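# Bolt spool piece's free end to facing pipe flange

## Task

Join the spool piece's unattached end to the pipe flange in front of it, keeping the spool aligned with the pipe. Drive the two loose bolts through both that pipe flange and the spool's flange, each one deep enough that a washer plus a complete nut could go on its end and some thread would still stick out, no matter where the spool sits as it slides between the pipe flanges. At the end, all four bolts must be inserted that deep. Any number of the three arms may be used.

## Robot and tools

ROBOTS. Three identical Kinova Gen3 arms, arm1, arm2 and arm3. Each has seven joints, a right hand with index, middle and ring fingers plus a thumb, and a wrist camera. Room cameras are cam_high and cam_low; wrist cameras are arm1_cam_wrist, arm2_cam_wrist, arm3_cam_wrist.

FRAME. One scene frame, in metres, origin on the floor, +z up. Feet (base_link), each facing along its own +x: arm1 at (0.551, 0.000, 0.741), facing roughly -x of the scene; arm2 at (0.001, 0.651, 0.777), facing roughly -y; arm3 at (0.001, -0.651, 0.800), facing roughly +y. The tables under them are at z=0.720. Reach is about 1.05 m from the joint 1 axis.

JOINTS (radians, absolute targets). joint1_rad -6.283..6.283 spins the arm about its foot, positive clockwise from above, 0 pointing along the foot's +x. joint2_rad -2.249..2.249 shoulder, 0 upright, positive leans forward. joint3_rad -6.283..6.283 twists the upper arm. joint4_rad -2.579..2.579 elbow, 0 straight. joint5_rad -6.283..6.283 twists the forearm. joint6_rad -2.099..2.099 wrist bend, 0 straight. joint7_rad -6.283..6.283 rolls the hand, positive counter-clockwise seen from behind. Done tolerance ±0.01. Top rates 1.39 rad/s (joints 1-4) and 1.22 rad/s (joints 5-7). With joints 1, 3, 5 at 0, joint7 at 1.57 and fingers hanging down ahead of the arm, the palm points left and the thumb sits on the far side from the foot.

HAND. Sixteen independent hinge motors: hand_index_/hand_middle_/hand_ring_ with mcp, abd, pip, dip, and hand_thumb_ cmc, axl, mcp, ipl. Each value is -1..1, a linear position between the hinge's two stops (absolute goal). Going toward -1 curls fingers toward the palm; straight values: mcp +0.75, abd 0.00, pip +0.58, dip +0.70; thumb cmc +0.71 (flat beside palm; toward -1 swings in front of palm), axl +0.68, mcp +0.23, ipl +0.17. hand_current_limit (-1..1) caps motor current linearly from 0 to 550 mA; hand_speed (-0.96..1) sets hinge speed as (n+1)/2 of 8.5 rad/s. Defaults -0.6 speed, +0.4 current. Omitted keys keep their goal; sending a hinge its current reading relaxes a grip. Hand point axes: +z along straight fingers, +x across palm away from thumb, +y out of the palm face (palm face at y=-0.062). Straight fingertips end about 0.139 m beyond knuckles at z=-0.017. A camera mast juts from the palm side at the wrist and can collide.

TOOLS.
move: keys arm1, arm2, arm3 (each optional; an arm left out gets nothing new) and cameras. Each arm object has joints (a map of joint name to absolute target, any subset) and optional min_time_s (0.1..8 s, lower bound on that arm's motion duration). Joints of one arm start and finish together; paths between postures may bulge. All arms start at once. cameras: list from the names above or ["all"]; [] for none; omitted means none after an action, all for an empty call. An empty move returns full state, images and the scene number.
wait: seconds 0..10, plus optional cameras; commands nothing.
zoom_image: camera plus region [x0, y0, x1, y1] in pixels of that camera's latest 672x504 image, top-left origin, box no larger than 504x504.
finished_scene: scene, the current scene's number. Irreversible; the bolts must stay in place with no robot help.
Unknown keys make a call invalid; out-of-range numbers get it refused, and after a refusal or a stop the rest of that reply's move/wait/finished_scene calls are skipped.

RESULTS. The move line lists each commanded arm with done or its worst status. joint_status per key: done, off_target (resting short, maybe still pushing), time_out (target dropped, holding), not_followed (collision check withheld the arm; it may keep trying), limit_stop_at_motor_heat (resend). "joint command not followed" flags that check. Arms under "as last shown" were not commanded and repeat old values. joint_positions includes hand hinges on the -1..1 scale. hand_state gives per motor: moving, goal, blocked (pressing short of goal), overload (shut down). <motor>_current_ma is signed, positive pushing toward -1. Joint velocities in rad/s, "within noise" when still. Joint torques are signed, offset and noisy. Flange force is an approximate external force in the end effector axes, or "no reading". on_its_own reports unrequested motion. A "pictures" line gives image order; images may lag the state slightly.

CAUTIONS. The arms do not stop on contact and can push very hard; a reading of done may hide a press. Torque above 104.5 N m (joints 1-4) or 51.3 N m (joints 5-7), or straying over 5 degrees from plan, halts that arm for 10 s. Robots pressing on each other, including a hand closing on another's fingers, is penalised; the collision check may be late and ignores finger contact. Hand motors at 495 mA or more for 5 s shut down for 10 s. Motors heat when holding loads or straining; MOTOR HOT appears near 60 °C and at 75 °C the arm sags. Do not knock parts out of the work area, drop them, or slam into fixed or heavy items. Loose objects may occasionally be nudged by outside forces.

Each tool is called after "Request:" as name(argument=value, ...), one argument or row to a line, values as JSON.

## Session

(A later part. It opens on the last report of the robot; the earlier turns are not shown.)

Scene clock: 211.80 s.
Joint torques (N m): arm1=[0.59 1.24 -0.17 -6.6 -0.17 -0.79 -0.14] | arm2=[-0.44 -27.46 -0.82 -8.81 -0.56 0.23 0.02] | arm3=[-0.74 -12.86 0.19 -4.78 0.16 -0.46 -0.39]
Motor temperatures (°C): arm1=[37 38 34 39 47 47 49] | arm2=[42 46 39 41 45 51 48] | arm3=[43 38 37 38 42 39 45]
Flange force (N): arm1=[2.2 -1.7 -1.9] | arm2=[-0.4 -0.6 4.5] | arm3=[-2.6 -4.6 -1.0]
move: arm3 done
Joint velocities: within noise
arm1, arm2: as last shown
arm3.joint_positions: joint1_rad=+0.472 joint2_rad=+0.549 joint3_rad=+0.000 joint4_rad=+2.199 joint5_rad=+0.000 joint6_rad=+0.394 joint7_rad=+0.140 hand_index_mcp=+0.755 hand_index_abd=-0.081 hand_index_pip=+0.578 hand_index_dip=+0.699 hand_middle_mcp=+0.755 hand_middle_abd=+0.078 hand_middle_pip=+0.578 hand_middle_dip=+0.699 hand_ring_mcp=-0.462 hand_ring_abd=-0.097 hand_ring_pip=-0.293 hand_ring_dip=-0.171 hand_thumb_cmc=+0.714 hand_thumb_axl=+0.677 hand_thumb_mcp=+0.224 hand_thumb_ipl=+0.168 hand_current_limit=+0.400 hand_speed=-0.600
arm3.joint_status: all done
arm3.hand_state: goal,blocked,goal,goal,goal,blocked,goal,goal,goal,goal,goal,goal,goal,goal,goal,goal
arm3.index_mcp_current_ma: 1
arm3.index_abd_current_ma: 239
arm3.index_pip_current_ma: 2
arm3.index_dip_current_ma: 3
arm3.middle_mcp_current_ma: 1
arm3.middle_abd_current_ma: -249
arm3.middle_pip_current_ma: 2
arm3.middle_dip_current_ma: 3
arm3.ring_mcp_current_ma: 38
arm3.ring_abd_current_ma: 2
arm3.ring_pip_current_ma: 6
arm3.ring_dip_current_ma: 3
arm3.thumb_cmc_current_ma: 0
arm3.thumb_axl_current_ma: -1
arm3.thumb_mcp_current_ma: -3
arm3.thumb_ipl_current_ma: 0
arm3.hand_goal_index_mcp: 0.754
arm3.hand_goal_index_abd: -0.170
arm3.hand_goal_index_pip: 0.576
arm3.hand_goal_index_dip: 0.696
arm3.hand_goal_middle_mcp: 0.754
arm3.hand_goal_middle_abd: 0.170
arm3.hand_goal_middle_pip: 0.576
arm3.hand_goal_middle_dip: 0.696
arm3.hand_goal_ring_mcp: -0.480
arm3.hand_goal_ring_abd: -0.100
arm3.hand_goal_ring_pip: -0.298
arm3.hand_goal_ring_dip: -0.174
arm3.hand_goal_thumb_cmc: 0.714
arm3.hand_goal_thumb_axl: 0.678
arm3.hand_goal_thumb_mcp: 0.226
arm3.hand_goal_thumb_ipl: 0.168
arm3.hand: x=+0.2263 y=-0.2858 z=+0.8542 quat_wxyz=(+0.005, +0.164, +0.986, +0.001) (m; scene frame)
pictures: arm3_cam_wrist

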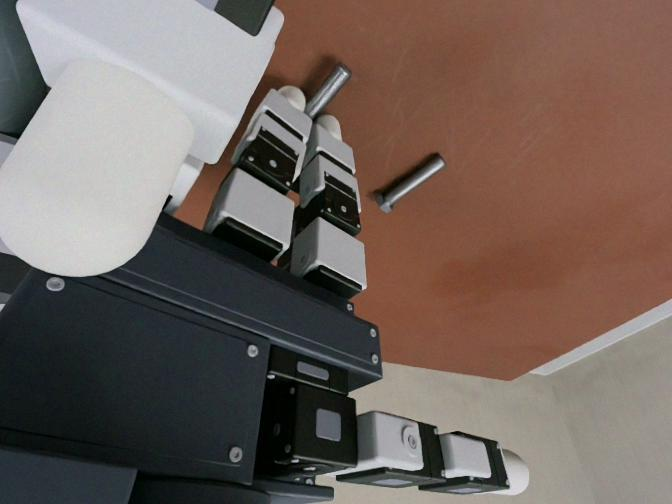

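Request:
move(
  arm3={"joints": {"joint1_rad": 0.476, "joint2_rad": 0.1753, "joint4_rad": 1.945, "joint6_rad": 1.0213, "joint7_rad": 0.1445}, "min_time_s": 4},
  cameras=["arm3_cam_wrist", "cam_low"],
)

Request:
zoom_image(
  camera="arm3_cam_wrist",
  region=[230, 20, 400, 180],
)

Request:
zoom_image(
  camera="cam_low",
  region=[480, 80, 640, 240],
)

Scene clock: 217.53 s.
Joint torques (N m): arm1=[0.53 1.27 -0.24 -6.54 -0.21 -0.75 -0.19] | arm2=[-0.4 -27.47 -0.84 -8.86 -0.59 0.23 0.02] | arm3=[-0.73 -10.01 0.04 -8.64 0.18 -0.45 -0.39]
Motor temperatures (°C): arm1=[37 38 34 39 47 47 49] | arm2=[42 46 39 41 45 51 48] | arm3=[43 38 37 38 42 39 46]
Flange force (N): arm1=[2.4 -2.1 -1.9] | arm2=[0.0 -0.6 4.6] | arm3=[-2.0 -5.0 1.5]
move: arm3 done
Joint velocities: within noise
arm1, arm2: as last shown
arm3.joint_positions: joint1_rad=+0.476 joint2_rad=+0.175 joint3_rad=+0.000 joint4_rad=+1.945 joint5_rad=+0.000 joint6_rad=+1.021 joint7_rad=+0.144 hand_index_mcp=+0.755 hand_index_abd=-0.081 hand_index_pip=+0.578 hand_index_dip=+0.699 hand_middle_mcp=+0.755 hand_middle_abd=+0.078 hand_middle_pip=+0.578 hand_middle_dip=+0.699 hand_ring_mcp=-0.462 hand_ring_abd=-0.097 hand_ring_pip=-0.293 hand_ring_dip=-0.171 hand_thumb_cmc=+0.714 hand_thumb_axl=+0.677 hand_thumb_mcp=+0.224 hand_thumb_ipl=+0.168 hand_current_limit=+0.400 hand_speed=-0.600
arm3.joint_status: all done
arm3.hand_state: goal,blocked,goal,goal,goal,blocked,goal,goal,goal,goal,goal,goal,goal,goal,goal,goal
arm3.index_mcp_current_ma: 1
arm3.index_abd_current_ma: 239
arm3.index_pip_current_ma: 2
arm3.index_dip_current_ma: 3
arm3.middle_mcp_current_ma: 1
arm3.middle_abd_current_ma: -249
arm3.middle_pip_current_ma: 2
arm3.middle_dip_current_ma: 3
arm3.ring_mcp_current_ma: 38
arm3.ring_abd_current_ma: 2
arm3.ring_pip_current_ma: 6
arm3.ring_dip_current_ma: 3
arm3.thumb_cmc_current_ma: 0
arm3.thumb_axl_current_ma: -1
arm3.thumb_mcp_current_ma: -3
arm3.thumb_ipl_current_ma: 0
arm3.hand_goal_index_mcp: 0.754
arm3.hand_goal_index_abd: -0.170
arm3.hand_goal_index_pip: 0.576
arm3.hand_goal_index_dip: 0.696
arm3.hand_goal_middle_mcp: 0.754
arm3.hand_goal_middle_abd: 0.170
arm3.hand_goal_middle_pip: 0.576
arm3.hand_goal_middle_dip: 0.696
arm3.hand_goal_ring_mcp: -0.480
arm3.hand_goal_ring_abd: -0.100
arm3.hand_goal_ring_pip: -0.298
arm3.hand_goal_ring_dip: -0.174
arm3.hand_goal_thumb_cmc: 0.714
arm3.hand_goal_thumb_axl: 0.678
arm3.hand_goal_thumb_mcp: 0.226
arm3.hand_goal_thumb_ipl: 0.168
arm3.hand: x=+0.2263 y=-0.2856 z=+1.0355 quat_wxyz=(+0.005, +0.164, +0.986, +0.001) (m; scene frame)
pictures: arm3_cam_wrist, cam_low

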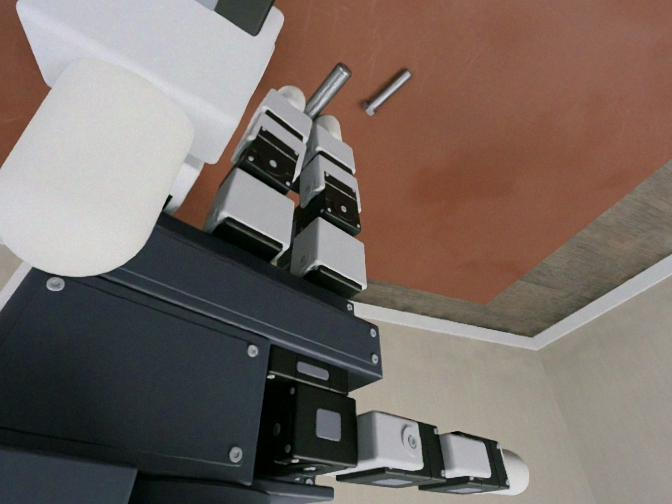

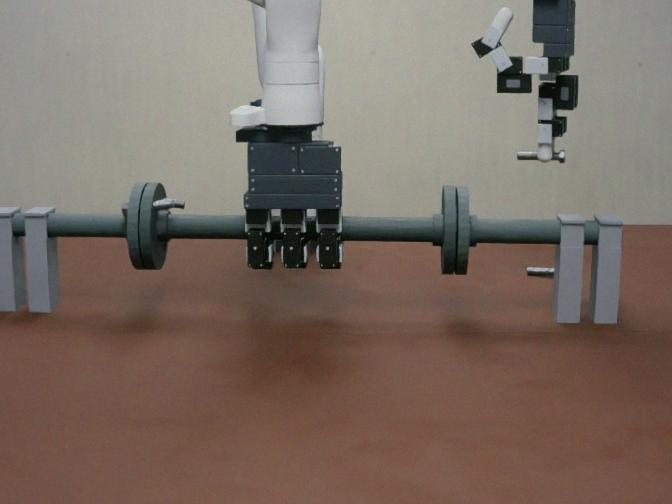

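Scaled by 2.965.

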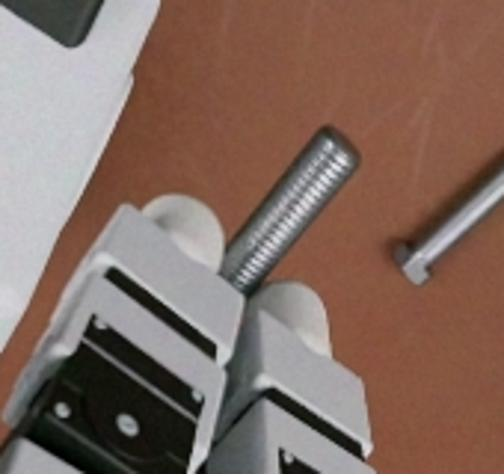

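Scaled by 3.150.

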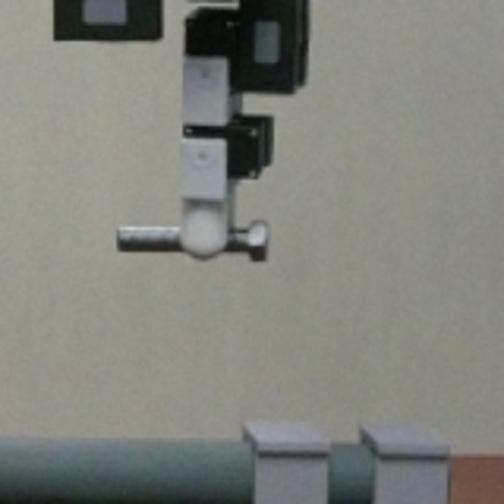

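Request:
move(
  arm3={"joints": {"joint1_rad": 0.1676, "joint2_rad": 0.2017, "joint4_rad": 1.8423, "joint6_rad": 1.0976, "joint7_rad": 0.1261}, "min_time_s": 4},
  cameras=["arm3_cam_wrist", "cam_low", "cam_high"],
)

Request:
zoom_image(
  camera="arm3_cam_wrist",
  region=[230, 20, 400, 180],
)

Request:
zoom_image(
  camera="cam_high",
  region=[390, 190, 490, 290],
)

Request:
zoom_image(
  camera="cam_low",
  region=[430, 120, 590, 280],
)

Scene clock: 228.60 s.
Joint torques (N m): arm1=[0.53 1.13 -0.2 -6.59 -0.12 -0.73 -0.09] | arm2=[-0.49 -27.48 -0.84 -8.85 -0.56 0.2 0.03] | arm3=[-0.74 -10.88 0.14 -8.79 0.14 -0.47 -0.34]
Motor temperatures (°C): arm1=[37 38 34 39 47 47 49] | arm2=[42 46 39 41 45 51 48] | arm3=[43 39 37 39 42 39 46]
Flange force (N): arm1=[1.9 -1.7 -1.8] | arm2=[-0.2 -0.7 4.5] | arm3=[-2.0 -4.6 1.4]
move: arm3 done
Joint velocities: within noise
arm1, arm2: as last shown
arm3.joint_positions: joint1_rad=+0.168 joint2_rad=+0.202 joint3_rad=+0.000 joint4_rad=+1.842 joint5_rad=+0.000 joint6_rad=+1.098 joint7_rad=+0.126 hand_index_mcp=+0.755 hand_index_abd=-0.081 hand_index_pip=+0.578 hand_index_dip=+0.699 hand_middle_mcp=+0.755 hand_middle_abd=+0.078 hand_middle_pip=+0.578 hand_middle_dip=+0.699 hand_ring_mcp=-0.462 hand_ring_abd=-0.097 hand_ring_pip=-0.293 hand_ring_dip=-0.171 hand_thumb_cmc=+0.714 hand_thumb_axl=+0.677 hand_thumb_mcp=+0.224 hand_thumb_ipl=+0.168 hand_current_limit=+0.400 hand_speed=-0.600
arm3.joint_status: all done
arm3.hand_state: goal,blocked,goal,goal,goal,blocked,goal,goal,goal,goal,goal,goal,goal,goal,goal,goal
arm3.index_mcp_current_ma: 1
arm3.index_abd_current_ma: 239
arm3.index_pip_current_ma: 2
arm3.index_dip_current_ma: 3
arm3.middle_mcp_current_ma: 1
arm3.middle_abd_current_ma: -249
arm3.middle_pip_current_ma: 2
arm3.middle_dip_current_ma: 3
arm3.ring_mcp_current_ma: 38
arm3.ring_abd_current_ma: 2
arm3.ring_pip_current_ma: 6
arm3.ring_dip_current_ma: 3
arm3.thumb_cmc_current_ma: 0
arm3.thumb_axl_current_ma: -1
arm3.thumb_mcp_current_ma: -3
arm3.thumb_ipl_current_ma: 0
arm3.hand_goal_index_mcp: 0.754
arm3.hand_goal_index_abd: -0.170
arm3.hand_goal_index_pip: 0.576
arm3.hand_goal_index_dip: 0.696
arm3.hand_goal_middle_mcp: 0.754
arm3.hand_goal_middle_abd: 0.170
arm3.hand_goal_middle_pip: 0.576
arm3.hand_goal_middle_dip: 0.696
arm3.hand_goal_ring_mcp: -0.480
arm3.hand_goal_ring_abd: -0.100
arm3.hand_goal_ring_pip: -0.298
arm3.hand_goal_ring_dip: -0.174
arm3.hand_goal_thumb_cmc: 0.714
arm3.hand_goal_thumb_axl: 0.678
arm3.hand_goal_thumb_mcp: 0.226
arm3.hand_goal_thumb_ipl: 0.168
arm3.hand: x=+0.1098 y=-0.2120 z=+1.0532 quat_wxyz=(+0.005, +0.020, +1.000, +0.000) (m; scene frame)
pictures: arm3_cam_wrist, cam_high, cam_low

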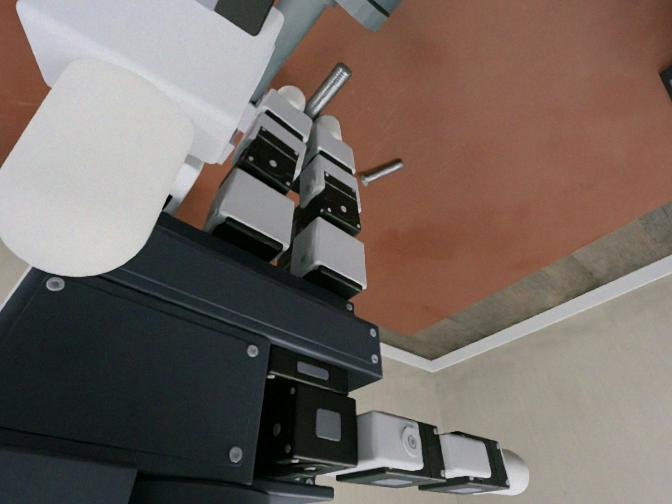

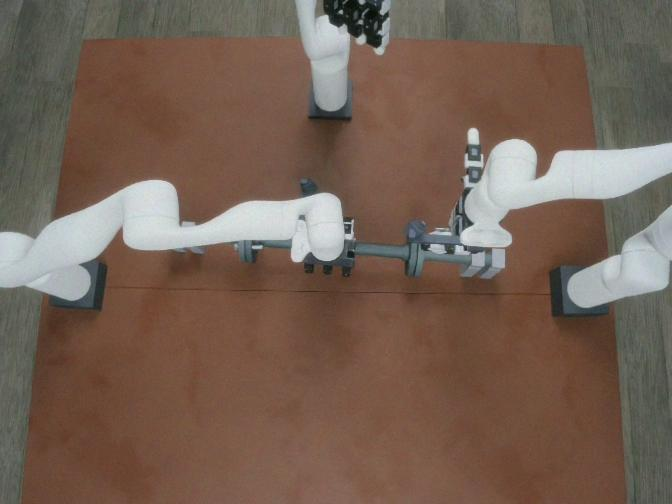

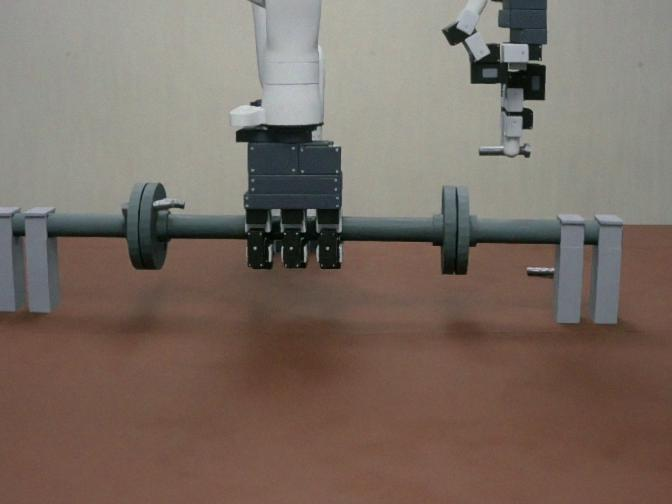

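Scaled by 2.965.

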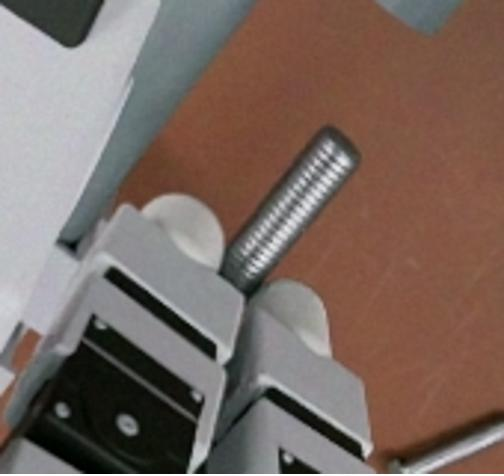

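Scaled by 5.040.

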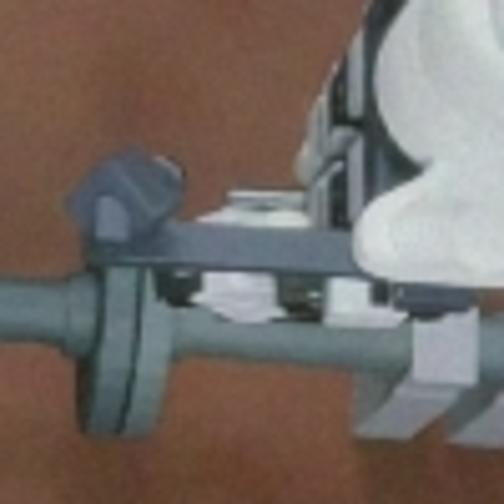

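Scaled by 3.150.

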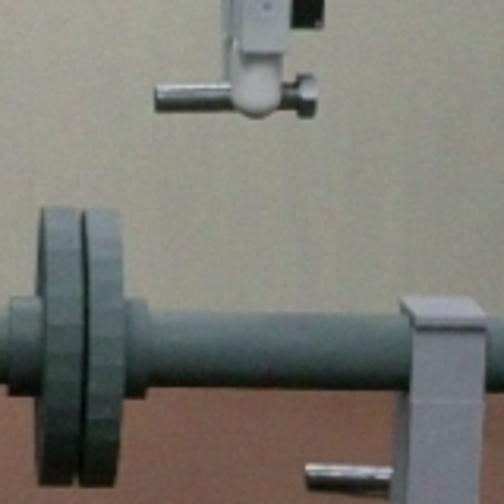

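Request:
move(
  arm3={"joints": {"joint1_rad": 0.1639, "joint2_rad": 0.2747, "joint4_rad": 2.0113, "joint6_rad": 0.8256, "joint7_rad": 0.1074}, "min_time_s": 2.5},
  cameras=["arm3_cam_wrist", "cam_low"],
)

Request:
zoom_image(
  camera="arm3_cam_wrist",
  region=[200, 0, 420, 160],
)

Request:
zoom_image(
  camera="cam_low",
  region=[430, 160, 570, 300],
)

Scene clock: 235.60 s.
Joint torques (N m): arm1=[0.52 1.29 -0.13 -6.56 -0.19 -0.75 -0.12] | arm2=[-0.48 -27.49 -0.79 -8.84 -0.58 0.22 0.02] | arm3=[-0.76 -11.28 0.13 -7.89 0.1 -0.6 -0.39]
Motor temperatures (°C): arm1=[37 38 34 39 47 47 49] | arm2=[42 46 39 41 45 51 48] | arm3=[43 38 37 39 42 39 46]
Flange force (N): arm1=[2.1 -1.5 -1.9] | arm2=[-0.3 -0.7 4.6] | arm3=[-2.6 -4.7 0.6]
move: arm3 done
Joint velocities: within noise
arm1, arm2: as last shown
arm3.joint_positions: joint1_rad=+0.164 joint2_rad=+0.275 joint3_rad=+0.000 joint4_rad=+2.011 joint5_rad=+0.000 joint6_rad=+0.826 joint7_rad=+0.107 hand_index_mcp=+0.755 hand_index_abd=-0.081 hand_index_pip=+0.578 hand_index_dip=+0.699 hand_middle_mcp=+0.755 hand_middle_abd=+0.078 hand_middle_pip=+0.578 hand_middle_dip=+0.699 hand_ring_mcp=-0.462 hand_ring_abd=-0.097 hand_ring_pip=-0.293 hand_ring_dip=-0.171 hand_thumb_cmc=+0.714 hand_thumb_axl=+0.677 hand_thumb_mcp=+0.224 hand_thumb_ipl=+0.168 hand_current_limit=+0.400 hand_speed=-0.600
arm3.joint_status: all done
arm3.hand_state: goal,blocked,goal,goal,goal,blocked,goal,goal,goal,goal,goal,goal,goal,goal,goal,goal
arm3.index_mcp_current_ma: 1
arm3.index_abd_current_ma: 239
arm3.index_pip_current_ma: 2
arm3.index_dip_current_ma: 3
arm3.middle_mcp_current_ma: 0
arm3.middle_abd_current_ma: -249
arm3.middle_pip_current_ma: 2
arm3.middle_dip_current_ma: 3
arm3.ring_mcp_current_ma: 38
arm3.ring_abd_current_ma: 2
arm3.ring_pip_current_ma: 6
arm3.ring_dip_current_ma: 3
arm3.thumb_cmc_current_ma: 0
arm3.thumb_axl_current_ma: -1
arm3.thumb_mcp_current_ma: -3
arm3.thumb_ipl_current_ma: 0
arm3.hand_goal_index_mcp: 0.754
arm3.hand_goal_index_abd: -0.170
arm3.hand_goal_index_pip: 0.576
arm3.hand_goal_index_dip: 0.696
arm3.hand_goal_middle_mcp: 0.754
arm3.hand_goal_middle_abd: 0.170
arm3.hand_goal_middle_pip: 0.576
arm3.hand_goal_middle_dip: 0.696
arm3.hand_goal_ring_mcp: -0.480
arm3.hand_goal_ring_abd: -0.100
arm3.hand_goal_ring_pip: -0.298
arm3.hand_goal_ring_dip: -0.174
arm3.hand_goal_thumb_cmc: 0.714
arm3.hand_goal_thumb_axl: 0.678
arm3.hand_goal_thumb_mcp: 0.226
arm3.hand_goal_thumb_ipl: 0.168
arm3.hand: x=+0.1098 y=-0.2156 z=+0.9859 quat_wxyz=(+0.007, +0.027, +0.999, +0.015) (m; scene frame)
pictures: arm3_cam_wrist, cam_low

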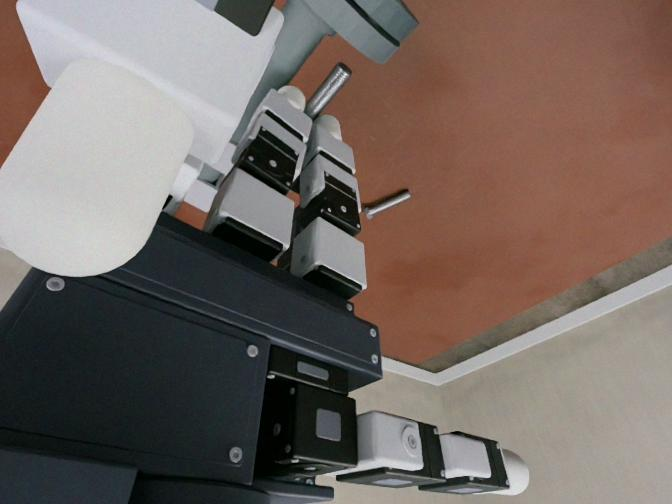

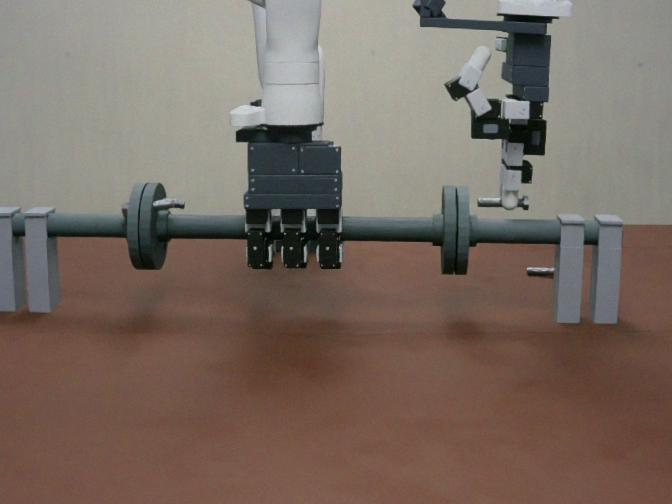

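Scaled by 2.291.

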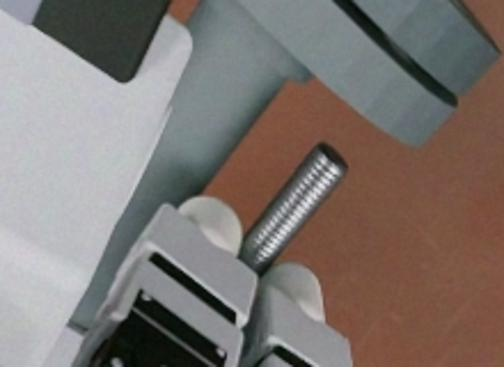

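Scaled by 3.600.

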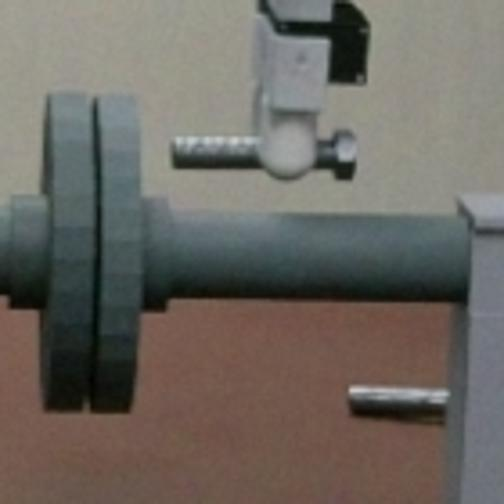

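Request:
move(
  arm3={"joints": {"joint1_rad": 0.1616, "joint2_rad": 0.2907, "joint4_rad": 1.9883, "joint6_rad": 0.8326, "joint7_rad": 0.1051}, "min_time_s": 1.2},
  cameras=["arm3_cam_wrist", "cam_low", "cam_high", "arm2_cam_wrist"],
)

Request:
zoom_image(
  camera="arm3_cam_wrist",
  region=[280, 0, 440, 120],
)

Request:
zoom_image(
  camera="cam_low",
  region=[430, 160, 570, 300],
)

Request:
zoom_image(
  camera="arm2_cam_wrist",
  region=[480, 320, 640, 440],
)

Scene clock: 244.63 s.
Joint torques (N m): arm1=[0.48 1.24 -0.19 -6.61 -0.18 -0.79 -0.17] | arm2=[-0.5 -27.46 -0.85 -8.86 -0.57 0.23 0.02] | arm3=[-0.67 -11.57 0.17 -7.91 0.17 -0.55 -0.35]
Motor temperatures (°C): arm1=[37 38 34 39 47 47 49] | arm2=[42 46 39 41 45 51 48] | arm3=[43 38 37 39 42 39 46]
Flange force (N): arm1=[2.3 -1.8 -1.8] | arm2=[0.0 -0.7 4.5] | arm3=[-2.2 -4.8 0.6]
move: arm3 done
Joint velocities: within noise
arm1.joint_positions: joint1_rad=-0.397 joint2_rad=-0.403 joint3_rad=-0.161 joint4_rad=+1.313 joint5_rad=-0.014 joint6_rad=+2.068 joint7_rad=+1.960 hand_index_mcp=+0.753 hand_index_abd=+0.000 hand_index_pip=+0.577 hand_index_dip=+0.696 hand_middle_mcp=+0.753 hand_middle_abd=+0.000 hand_middle_pip=+0.577 hand_middle_dip=+0.696 hand_ring_mcp=+0.753 hand_ring_abd=+0.000 hand_ring_pip=+0.577 hand_ring_dip=+0.696 hand_thumb_cmc=+0.714 hand_thumb_axl=+0.677 hand_thumb_mcp=+0.224 hand_thumb_ipl=+0.168 hand_current_limit=+0.400 hand_speed=-0.600
arm1.joint_status: not commanded
arm1.hand_state: goal,goal,goal,goal,goal,goal,goal,goal,goal,goal,goal,goal,goal,goal,goal,goal
arm1.index_mcp_current_ma: 0
arm1.index_abd_current_ma: 0
arm1.index_pip_current_ma: 0
arm1.index_dip_current_ma: 0
arm1.middle_mcp_current_ma: 0
arm1.middle_abd_current_ma: 0
arm1.middle_pip_current_ma: 0
arm1.middle_dip_current_ma: 0
arm1.ring_mcp_current_ma: 0
arm1.ring_abd_current_ma: 0
arm1.ring_pip_current_ma: 0
arm1.ring_dip_current_ma: 0
arm1.thumb_cmc_current_ma: 0
arm1.thumb_axl_current_ma: 0
arm1.thumb_mcp_current_ma: -2
arm1.thumb_ipl_current_ma: 0
arm1.hand_goal_index_mcp: 0.754
arm1.hand_goal_index_abd: 0.000
arm1.hand_goal_index_pip: 0.576
arm1.hand_goal_index_dip: 0.696
arm1.hand_goal_middle_mcp: 0.754
arm1.hand_goal_middle_abd: 0.000
arm1.hand_goal_middle_pip: 0.576
arm1.hand_goal_middle_dip: 0.696
arm1.hand_goal_ring_mcp: 0.754
arm1.hand_goal_ring_abd: 0.000
arm1.hand_goal_ring_pip: 0.576
arm1.hand_goal_ring_dip: 0.696
arm1.hand_goal_thumb_cmc: 0.714
arm1.hand_goal_thumb_axl: 0.678
arm1.hand_goal_thumb_mcp: 0.226
arm1.hand_goal_thumb_ipl: 0.168
arm1.hand: x=+0.4890 y=-0.1242 z=+1.3033 quat_wxyz=(+0.014, -0.892, -0.445, +0.084) (m; scene frame)
arm2: as last shown
arm3.joint_positions: joint1_rad=+0.162 joint2_rad=+0.291 joint3_rad=+0.000 joint4_rad=+1.988 joint5_rad=+0.000 joint6_rad=+0.833 joint7_rad=+0.105 hand_index_mcp=+0.755 hand_index_abd=-0.081 hand_index_pip=+0.578 hand_index_dip=+0.699 hand_middle_mcp=+0.755 hand_middle_abd=+0.078 hand_middle_pip=+0.578 hand_middle_dip=+0.699 hand_ring_mcp=-0.462 hand_ring_abd=-0.097 hand_ring_pip=-0.293 hand_ring_dip=-0.171 hand_thumb_cmc=+0.714 hand_thumb_axl=+0.677 hand_thumb_mcp=+0.224 hand_thumb_ipl=+0.168 hand_current_limit=+0.400 hand_speed=-0.600
arm3.joint_status: all done
arm3.hand_state: goal,blocked,goal,goal,goal,blocked,goal,goal,goal,goal,goal,goal,goal,goal,goal,goal
arm3.index_mcp_current_ma: 1
arm3.index_abd_current_ma: 239
arm3.index_pip_current_ma: 2
arm3.index_dip_current_ma: 3
arm3.middle_mcp_current_ma: 0
arm3.middle_abd_current_ma: -249
arm3.middle_pip_current_ma: 2
arm3.middle_dip_current_ma: 3
arm3.ring_mcp_current_ma: 38
arm3.ring_abd_current_ma: 2
arm3.ring_pip_current_ma: 6
arm3.ring_dip_current_ma: 3
arm3.thumb_cmc_current_ma: 0
arm3.thumb_axl_current_ma: -1
arm3.thumb_mcp_current_ma: -3
arm3.thumb_ipl_current_ma: 0
arm3.hand_goal_index_mcp: 0.754
arm3.hand_goal_index_abd: -0.170
arm3.hand_goal_index_pip: 0.576
arm3.hand_goal_index_dip: 0.696
arm3.hand_goal_middle_mcp: 0.754
arm3.hand_goal_middle_abd: 0.170
arm3.hand_goal_middle_pip: 0.576
arm3.hand_goal_middle_dip: 0.696
arm3.hand_goal_ring_mcp: -0.480
arm3.hand_goal_ring_abd: -0.100
arm3.hand_goal_ring_pip: -0.298
arm3.hand_goal_ring_dip: -0.174
arm3.hand_goal_thumb_cmc: 0.714
arm3.hand_goal_thumb_axl: 0.678
arm3.hand_goal_thumb_mcp: 0.226
arm3.hand_goal_thumb_ipl: 0.168
arm3.hand: x=+0.1102 y=-0.2076 z=+0.9857 quat_wxyz=(+0.007, +0.027, +0.999, +0.015) (m; scene frame)
pictures: arm2_cam_wrist, arm3_cam_wrist, cam_high, cam_low

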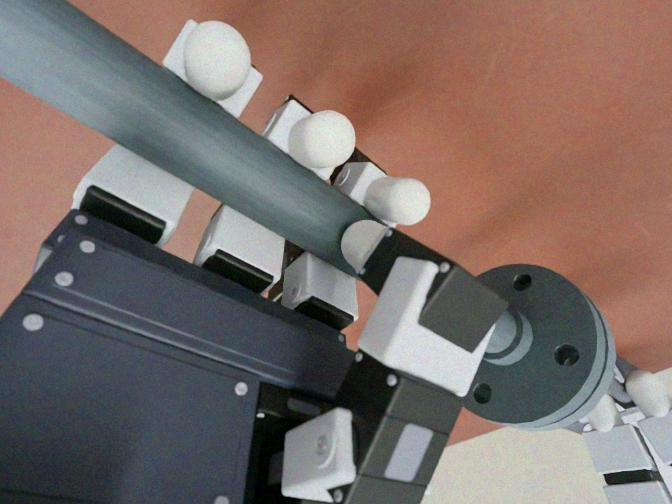

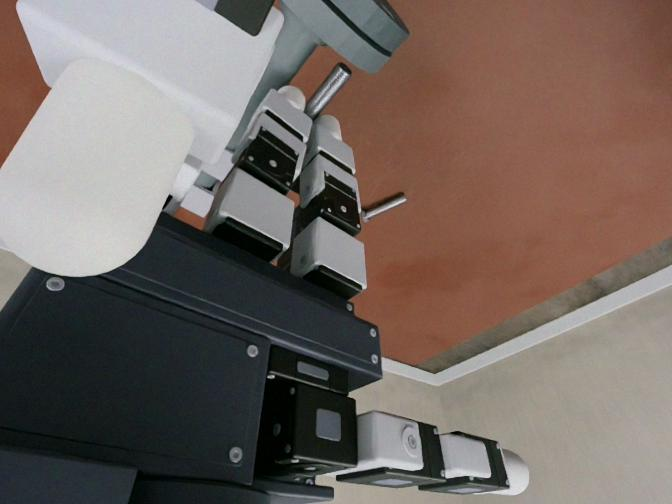

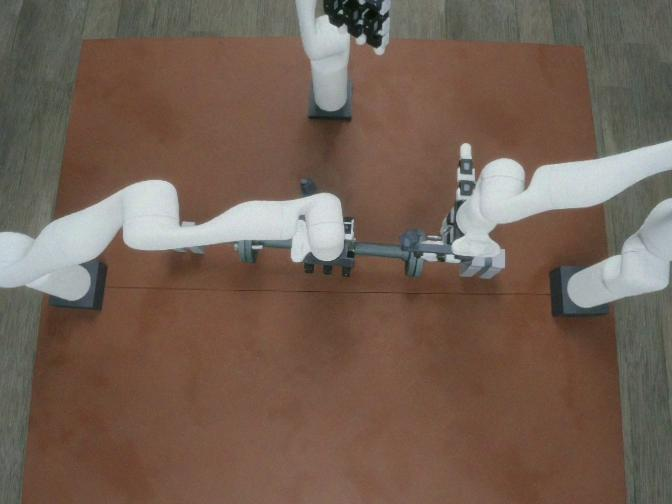

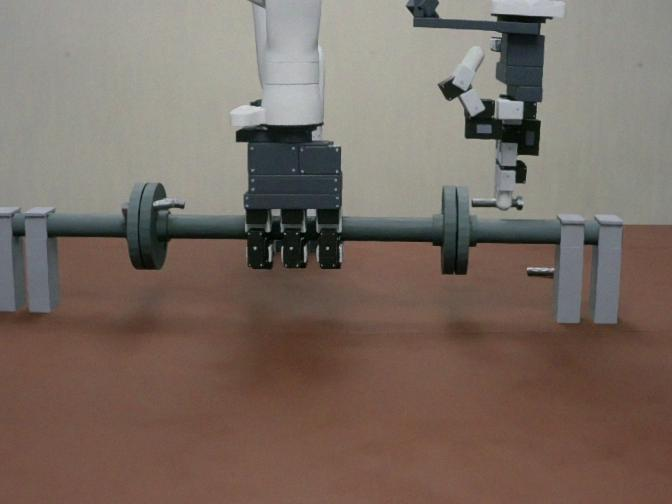

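Scaled by 3.150.

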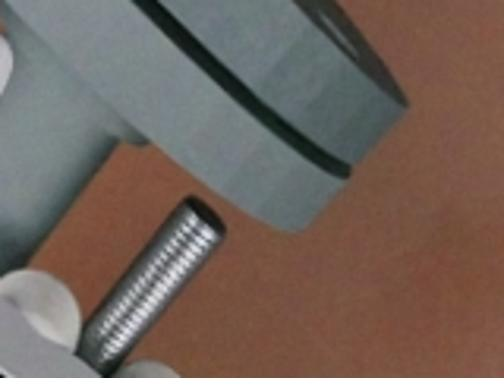

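Scaled by 3.600.

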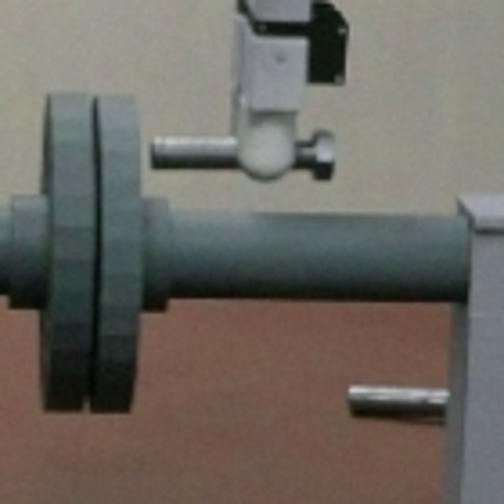

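Scaled by 3.150.

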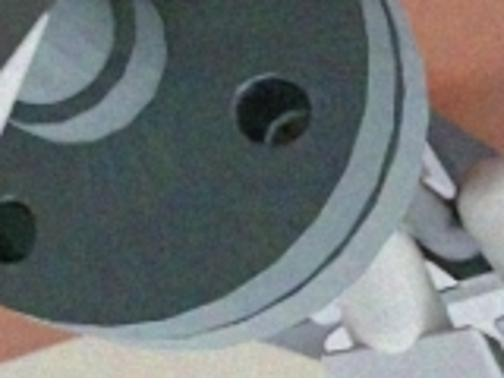

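Request:
move(
  arm3={"joints": {"joint1_rad": 0.1561, "joint2_rad": 0.29, "joint4_rad": 1.9894, "joint6_rad": 0.8322, "joint7_rad": 0.0996}, "min_time_s": 0.8},
  cameras=[],
)

Request:
move(
  arm3={"joints": {"joint1_rad": 0.1529, "joint2_rad": 0.3138, "joint4_rad": 1.9541, "joint6_rad": 0.8437, "joint7_rad": 0.0964}, "min_time_s": 2},
  cameras=["arm3_cam_wrist", "cam_low", "arm2_cam_wrist"],
)

Request:
zoom_image(
  camera="arm3_cam_wrist",
  region=[280, 0, 440, 120],
)

Request:
zoom_image(
  camera="cam_low",
  region=[430, 160, 570, 300],
)

Scene clock: 252.80 s.
Joint torques (N m): arm1=[0.5 1.27 -0.2 -6.57 -0.15 -0.78 -0.15] | arm2=[-0.45 -27.48 -0.81 -8.86 -0.56 0.21 0.01] | arm3=[-0.74 -11.57 0.16 -7.86 0.15 -0.56 -0.39]
Motor temperatures (°C): arm1=[37 38 34 39 47 47 49] | arm2=[42 46 39 41 45 51 48] | arm3=[43 38 37 39 42 39 46]
Flange force (N): arm1=[2.3 -1.8 -1.9] | arm2=[-0.1 -0.7 4.5] | arm3=[-2.6 -4.7 0.5]
move: arm3 done
Joint velocities: within noise
arm1, arm2: as last shown
arm3.joint_positions: joint1_rad=+0.156 joint2_rad=+0.290 joint3_rad=+0.000 joint4_rad=+1.989 joint5_rad=+0.000 joint6_rad=+0.832 joint7_rad=+0.100 hand_index_mcp=+0.755 hand_index_abd=-0.081 hand_index_pip=+0.578 hand_index_dip=+0.699 hand_middle_mcp=+0.755 hand_middle_abd=+0.078 hand_middle_pip=+0.578 hand_middle_dip=+0.699 hand_ring_mcp=-0.462 hand_ring_abd=-0.097 hand_ring_pip=-0.293 hand_ring_dip=-0.171 hand_thumb_cmc=+0.714 hand_thumb_axl=+0.677 hand_thumb_mcp=+0.224 hand_thumb_ipl=+0.168 hand_current_limit=+0.400 hand_speed=-0.600
arm3.joint_status: all done
arm3.hand_state: goal,blocked,goal,goal,goal,blocked,goal,goal,goal,goal,goal,goal,goal,goal,goal,goal
arm3.index_mcp_current_ma: 1
arm3.index_abd_current_ma: 239
arm3.index_pip_current_ma: 2
arm3.index_dip_current_ma: 3
arm3.middle_mcp_current_ma: 0
arm3.middle_abd_current_ma: -249
arm3.middle_pip_current_ma: 2
arm3.middle_dip_current_ma: 3
arm3.ring_mcp_current_ma: 38
arm3.ring_abd_current_ma: 2
arm3.ring_pip_current_ma: 6
arm3.ring_dip_current_ma: 3
arm3.thumb_cmc_current_ma: 0
arm3.thumb_axl_current_ma: -1
arm3.thumb_mcp_current_ma: -3
arm3.thumb_ipl_current_ma: 0
arm3.hand_goal_index_mcp: 0.754
arm3.hand_goal_index_abd: -0.170
arm3.hand_goal_index_pip: 0.576
arm3.hand_goal_index_dip: 0.696
arm3.hand_goal_middle_mcp: 0.754
arm3.hand_goal_middle_abd: 0.170
arm3.hand_goal_middle_pip: 0.576
arm3.hand_goal_middle_dip: 0.696
arm3.hand_goal_ring_mcp: -0.480
arm3.hand_goal_ring_abd: -0.100
arm3.hand_goal_ring_pip: -0.298
arm3.hand_goal_ring_dip: -0.174
arm3.hand_goal_thumb_cmc: 0.714
arm3.hand_goal_thumb_axl: 0.678
arm3.hand_goal_thumb_mcp: 0.226
arm3.hand_goal_thumb_ipl: 0.168
arm3.hand: x=+0.1082 y=-0.2075 z=+0.9856 quat_wxyz=(+0.007, +0.027, +0.999, +0.015) (m; scene frame)
pictures: none
No camera images: "cameras" was empty.

Scene clock: 255.10 s.
Joint torques (N m): arm1=[0.56 1.25 -0.17 -6.69 -0.16 -0.76 -0.18] | arm2=[-0.5 -27.47 -0.8 -8.87 -0.58 0.21 0.02] | arm3=[-0.66 -12.03 0.15 -7.97 0.19 -0.59 -0.34]
Motor temperatures (°C): arm1=[37 38 34 39 47 47 49] | arm2=[42 46 39 41 45 51 48] | arm3=[43 38 37 39 42 39 46]
Flange force (N): arm1=[2.4 -1.7 -1.3] | arm2=[-0.1 -0.7 4.5] | arm3=[-2.2 -4.8 0.5]
move: arm3 done
Joint velocities: within noise
arm1, arm2: as last shown
arm3.joint_positions: joint1_rad=+0.153 joint2_rad=+0.314 joint3_rad=+0.000 joint4_rad=+1.954 joint5_rad=+0.000 joint6_rad=+0.844 joint7_rad=+0.096 hand_index_mcp=+0.755 hand_index_abd=-0.081 hand_index_pip=+0.578 hand_index_dip=+0.699 hand_middle_mcp=+0.755 hand_middle_abd=+0.078 hand_middle_pip=+0.578 hand_middle_dip=+0.699 hand_ring_mcp=-0.462 hand_ring_abd=-0.097 hand_ring_pip=-0.293 hand_ring_dip=-0.171 hand_thumb_cmc=+0.714 hand_thumb_axl=+0.677 hand_thumb_mcp=+0.224 hand_thumb_ipl=+0.168 hand_current_limit=+0.400 hand_speed=-0.600
arm3.joint_status: all done
arm3.hand_state: goal,blocked,goal,goal,goal,blocked,goal,goal,goal,goal,goal,goal,goal,goal,goal,goal
arm3.index_mcp_current_ma: 1
arm3.index_abd_current_ma: 239
arm3.index_pip_current_ma: 2
arm3.index_dip_current_ma: 3
arm3.middle_mcp_current_ma: 0
arm3.middle_abd_current_ma: -249
arm3.middle_pip_current_ma: 2
arm3.middle_dip_current_ma: 3
arm3.ring_mcp_current_ma: 38
arm3.ring_abd_current_ma: 2
arm3.ring_pip_current_ma: 6
arm3.ring_dip_current_ma: 3
arm3.thumb_cmc_current_ma: 0
arm3.thumb_axl_current_ma: -1
arm3.thumb_mcp_current_ma: -3
arm3.thumb_ipl_current_ma: 0
arm3.hand_goal_index_mcp: 0.754
arm3.hand_goal_index_abd: -0.170
arm3.hand_goal_index_pip: 0.576
arm3.hand_goal_index_dip: 0.696
arm3.hand_goal_middle_mcp: 0.754
arm3.hand_goal_middle_abd: 0.170
arm3.hand_goal_middle_pip: 0.576
arm3.hand_goal_middle_dip: 0.696
arm3.hand_goal_ring_mcp: -0.480
arm3.hand_goal_ring_abd: -0.100
arm3.hand_goal_ring_pip: -0.298
arm3.hand_goal_ring_dip: -0.174
arm3.hand_goal_thumb_cmc: 0.714
arm3.hand_goal_thumb_axl: 0.678
arm3.hand_goal_thumb_mcp: 0.226
arm3.hand_goal_thumb_ipl: 0.168
arm3.hand: x=+0.1089 y=-0.1955 z=+0.9854 quat_wxyz=(+0.007, +0.027, +0.999, +0.015) (m; scene frame)
pictures: arm2_cam_wrist, arm3_cam_wrist, cam_low

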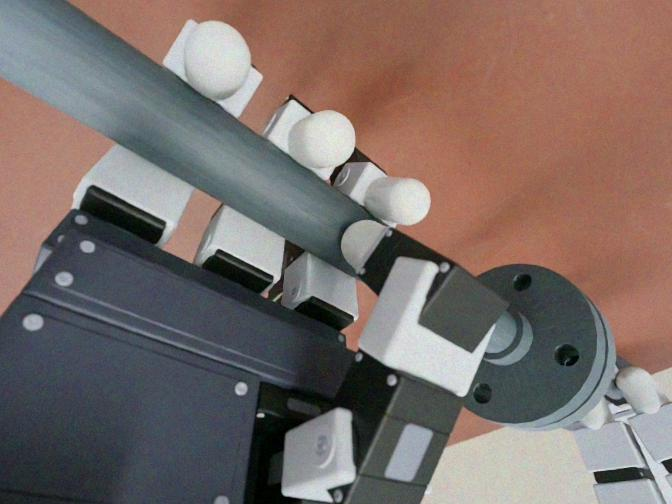

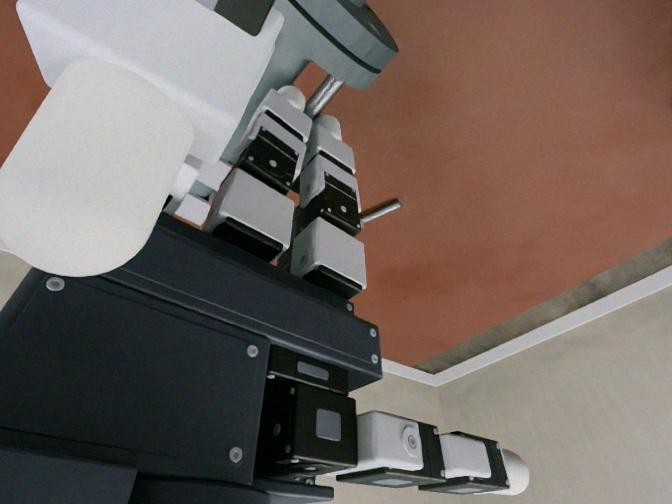

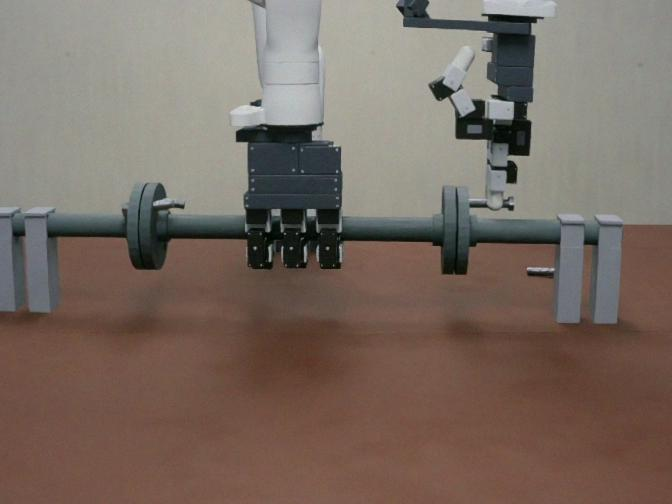

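Scaled by 3.150.

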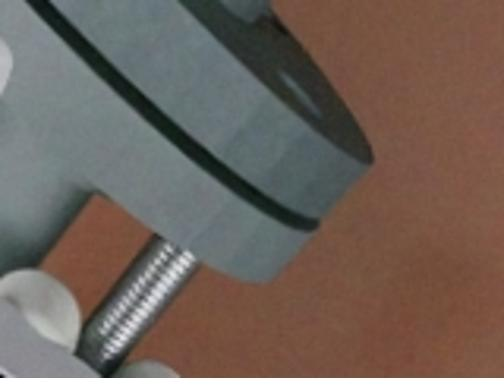

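Scaled by 3.600.

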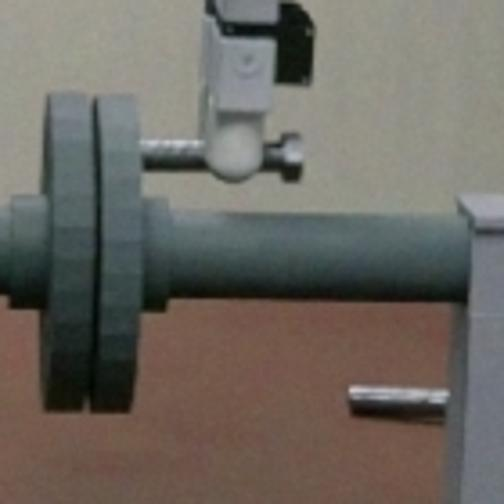

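Request:
move(
  arm3={"joints": {"joint1_rad": 0.1504, "joint2_rad": 0.3337, "joint4_rad": 1.9242, "joint6_rad": 0.8537, "joint7_rad": 0.0939}, "min_time_s": 2},
  cameras=["arm3_cam_wrist", "cam_low", "arm2_cam_wrist"],
)

Request:
zoom_image(
  camera="arm3_cam_wrist",
  region=[230, 20, 400, 180],
)

Request:
zoom_image(
  camera="arm2_cam_wrist",
  region=[520, 300, 620, 400],
)

Scene clock: 258.63 s.
Joint torques (N m): arm1=[0.56 1.28 -0.15 -6.53 -0.16 -0.78 -0.13] | arm2=[-0.46 -27.48 -0.79 -8.84 -0.58 0.22 0.01] | arm3=[-0.71 -12.48 0.18 -8.06 0.19 -0.55 -0.39]
Motor temperatures (°C): arm1=[37 38 34 39 47 47 49] | arm2=[42 47 39 41 45 51 48] | arm3=[43 38 37 39 42 39 46]
Flange force (N): arm1=[2.1 -1.6 -2.1] | arm2=[-0.2 -0.7 4.5] | arm3=[-2.4 -5.0 0.7]
move: arm3 done
Joint velocities: within noise
arm1: as last shown
arm2.joint_positions: joint1_rad=-0.171 joint2_rad=+1.072 joint3_rad=+0.000 joint4_rad=+0.904 joint5_rad=+0.000 joint6_rad=+1.165 joint7_rad=+1.367 hand_index_mcp=+0.763 hand_index_abd=-0.006 hand_index_pip=-0.738 hand_index_dip=-0.087 hand_middle_mcp=+0.760 hand_middle_abd=-0.002 hand_middle_pip=-0.751 hand_middle_dip=-0.065 hand_ring_mcp=+0.761 hand_ring_abd=+0.001 hand_ring_pip=-0.707 hand_ring_dip=-0.151 hand_thumb_cmc=-0.573 hand_thumb_axl=+0.676 hand_thumb_mcp=-0.280 hand_thumb_ipl=-0.639 hand_current_limit=+0.400 hand_speed=-0.700
arm2.joint_status: not commanded
arm2.hand_state: goal,goal,blocked,blocked,goal,goal,blocked,blocked,goal,goal,blocked,blocked,goal,goal,goal,goal
arm2.index_mcp_current_ma: 39
arm2.index_abd_current_ma: -21
arm2.index_pip_current_ma: 289
arm2.index_dip_current_ma: 385
arm2.middle_mcp_current_ma: 28
arm2.middle_abd_current_ma: -6
arm2.middle_pip_current_ma: 224
arm2.middle_dip_current_ma: 385
arm2.ring_mcp_current_ma: 29
arm2.ring_abd_current_ma: 2
arm2.ring_pip_current_ma: 385
arm2.ring_dip_current_ma: 385
arm2.thumb_cmc_current_ma: -13
arm2.thumb_axl_current_ma: -11
arm2.thumb_mcp_current_ma: 2
arm2.thumb_ipl_current_ma: 17
arm2.hand_goal_index_mcp: 0.754
arm2.hand_goal_index_abd: 0.000
arm2.hand_goal_index_pip: -0.800
arm2.hand_goal_index_dip: -0.350
arm2.hand_goal_middle_mcp: 0.754
arm2.hand_goal_middle_abd: 0.000
arm2.hand_goal_middle_pip: -0.800
arm2.hand_goal_middle_dip: -0.350
arm2.hand_goal_ring_mcp: 0.754
arm2.hand_goal_ring_abd: 0.000
arm2.hand_goal_ring_pip: -0.800
arm2.hand_goal_ring_dip: -0.350
arm2.hand_goal_thumb_cmc: -0.570
arm2.hand_goal_thumb_axl: 0.678
arm2.hand_goal_thumb_mcp: -0.280
arm2.hand_goal_thumb_ipl: -0.642
arm2.hand: x=+0.1481 y=-0.0319 z=+0.8459 quat_wxyz=(+0.004, +0.731, +0.682, -0.005) (m; scene frame)
arm3.joint_positions: joint1_rad=+0.150 joint2_rad=+0.334 joint3_rad=+0.000 joint4_rad=+1.924 joint5_rad=+0.000 joint6_rad=+0.854 joint7_rad=+0.094 hand_index_mcp=+0.755 hand_index_abd=-0.081 hand_index_pip=+0.578 hand_index_dip=+0.699 hand_middle_mcp=+0.755 hand_middle_abd=+0.078 hand_middle_pip=+0.578 hand_middle_dip=+0.699 hand_ring_mcp=-0.462 hand_ring_abd=-0.097 hand_ring_pip=-0.293 hand_ring_dip=-0.171 hand_thumb_cmc=+0.714 hand_thumb_axl=+0.677 hand_thumb_mcp=+0.224 hand_thumb_ipl=+0.168 hand_current_limit=+0.400 hand_speed=-0.600
arm3.joint_status: all done
arm3.hand_state: goal,blocked,goal,goal,goal,blocked,goal,goal,goal,goal,goal,goal,goal,goal,goal,goal
arm3.index_mcp_current_ma: 1
arm3.index_abd_current_ma: 239
arm3.index_pip_current_ma: 2
arm3.index_dip_current_ma: 3
arm3.middle_mcp_current_ma: 0
arm3.middle_abd_current_ma: -249
arm3.middle_pip_current_ma: 2
arm3.middle_dip_current_ma: 3
arm3.ring_mcp_current_ma: 38
arm3.ring_abd_current_ma: 2
arm3.ring_pip_current_ma: 6
arm3.ring_dip_current_ma: 3
arm3.thumb_cmc_current_ma: 0
arm3.thumb_axl_current_ma: -1
arm3.thumb_mcp_current_ma: -3
arm3.thumb_ipl_current_ma: 0
arm3.hand_goal_index_mcp: 0.754
arm3.hand_goal_index_abd: -0.170
arm3.hand_goal_index_pip: 0.576
arm3.hand_goal_index_dip: 0.696
arm3.hand_goal_middle_mcp: 0.754
arm3.hand_goal_middle_abd: 0.170
arm3.hand_goal_middle_pip: 0.576
arm3.hand_goal_middle_dip: 0.696
arm3.hand_goal_ring_mcp: -0.480
arm3.hand_goal_ring_abd: -0.100
arm3.hand_goal_ring_pip: -0.298
arm3.hand_goal_ring_dip: -0.174
arm3.hand_goal_thumb_cmc: 0.714
arm3.hand_goal_thumb_axl: 0.678
arm3.hand_goal_thumb_mcp: 0.226
arm3.hand_goal_thumb_ipl: 0.168
arm3.hand: x=+0.1094 y=-0.1855 z=+0.9852 quat_wxyz=(+0.007, +0.027, +0.999, +0.015) (m; scene frame)
pictures: arm2_cam_wrist, arm3_cam_wrist, cam_low

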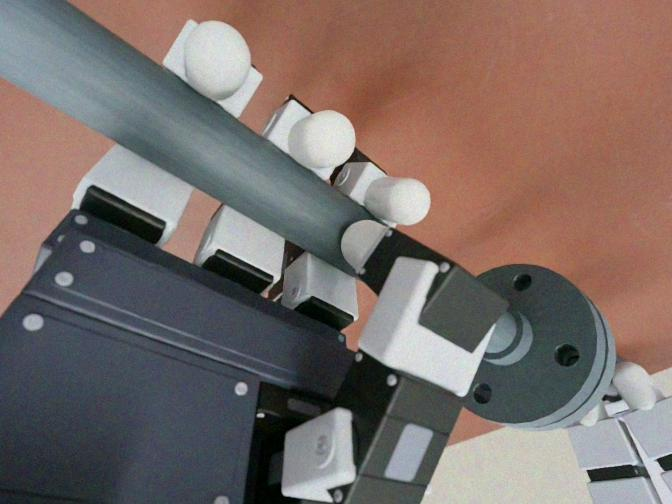

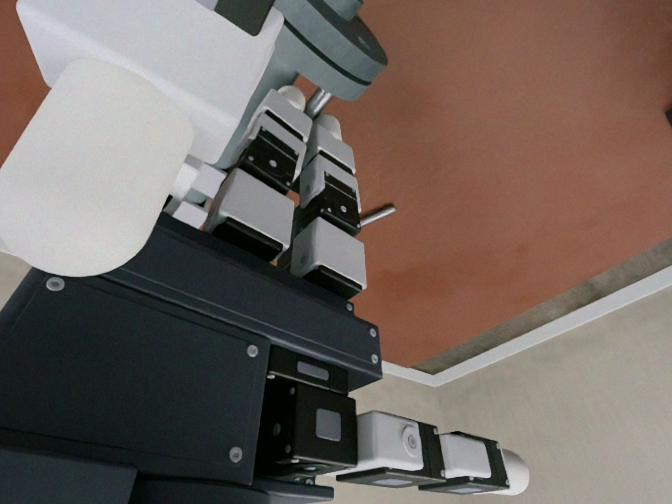

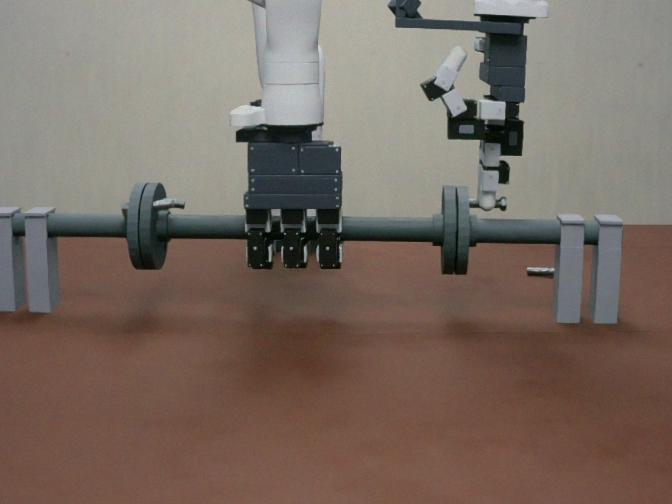

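Scaled by 2.965.

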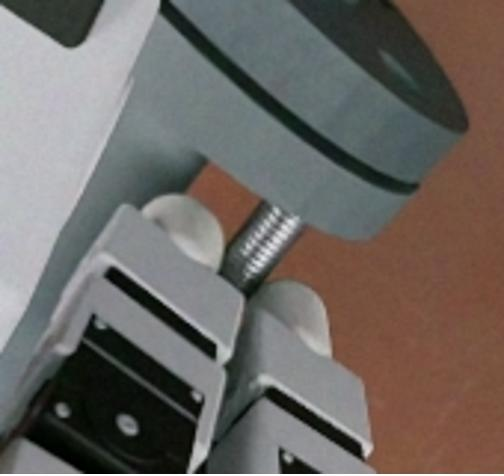

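Scaled by 5.040.

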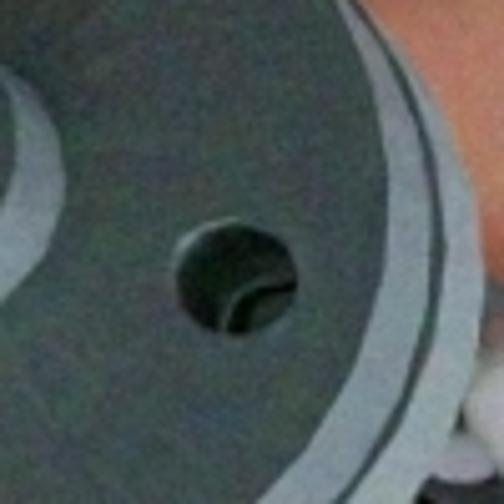

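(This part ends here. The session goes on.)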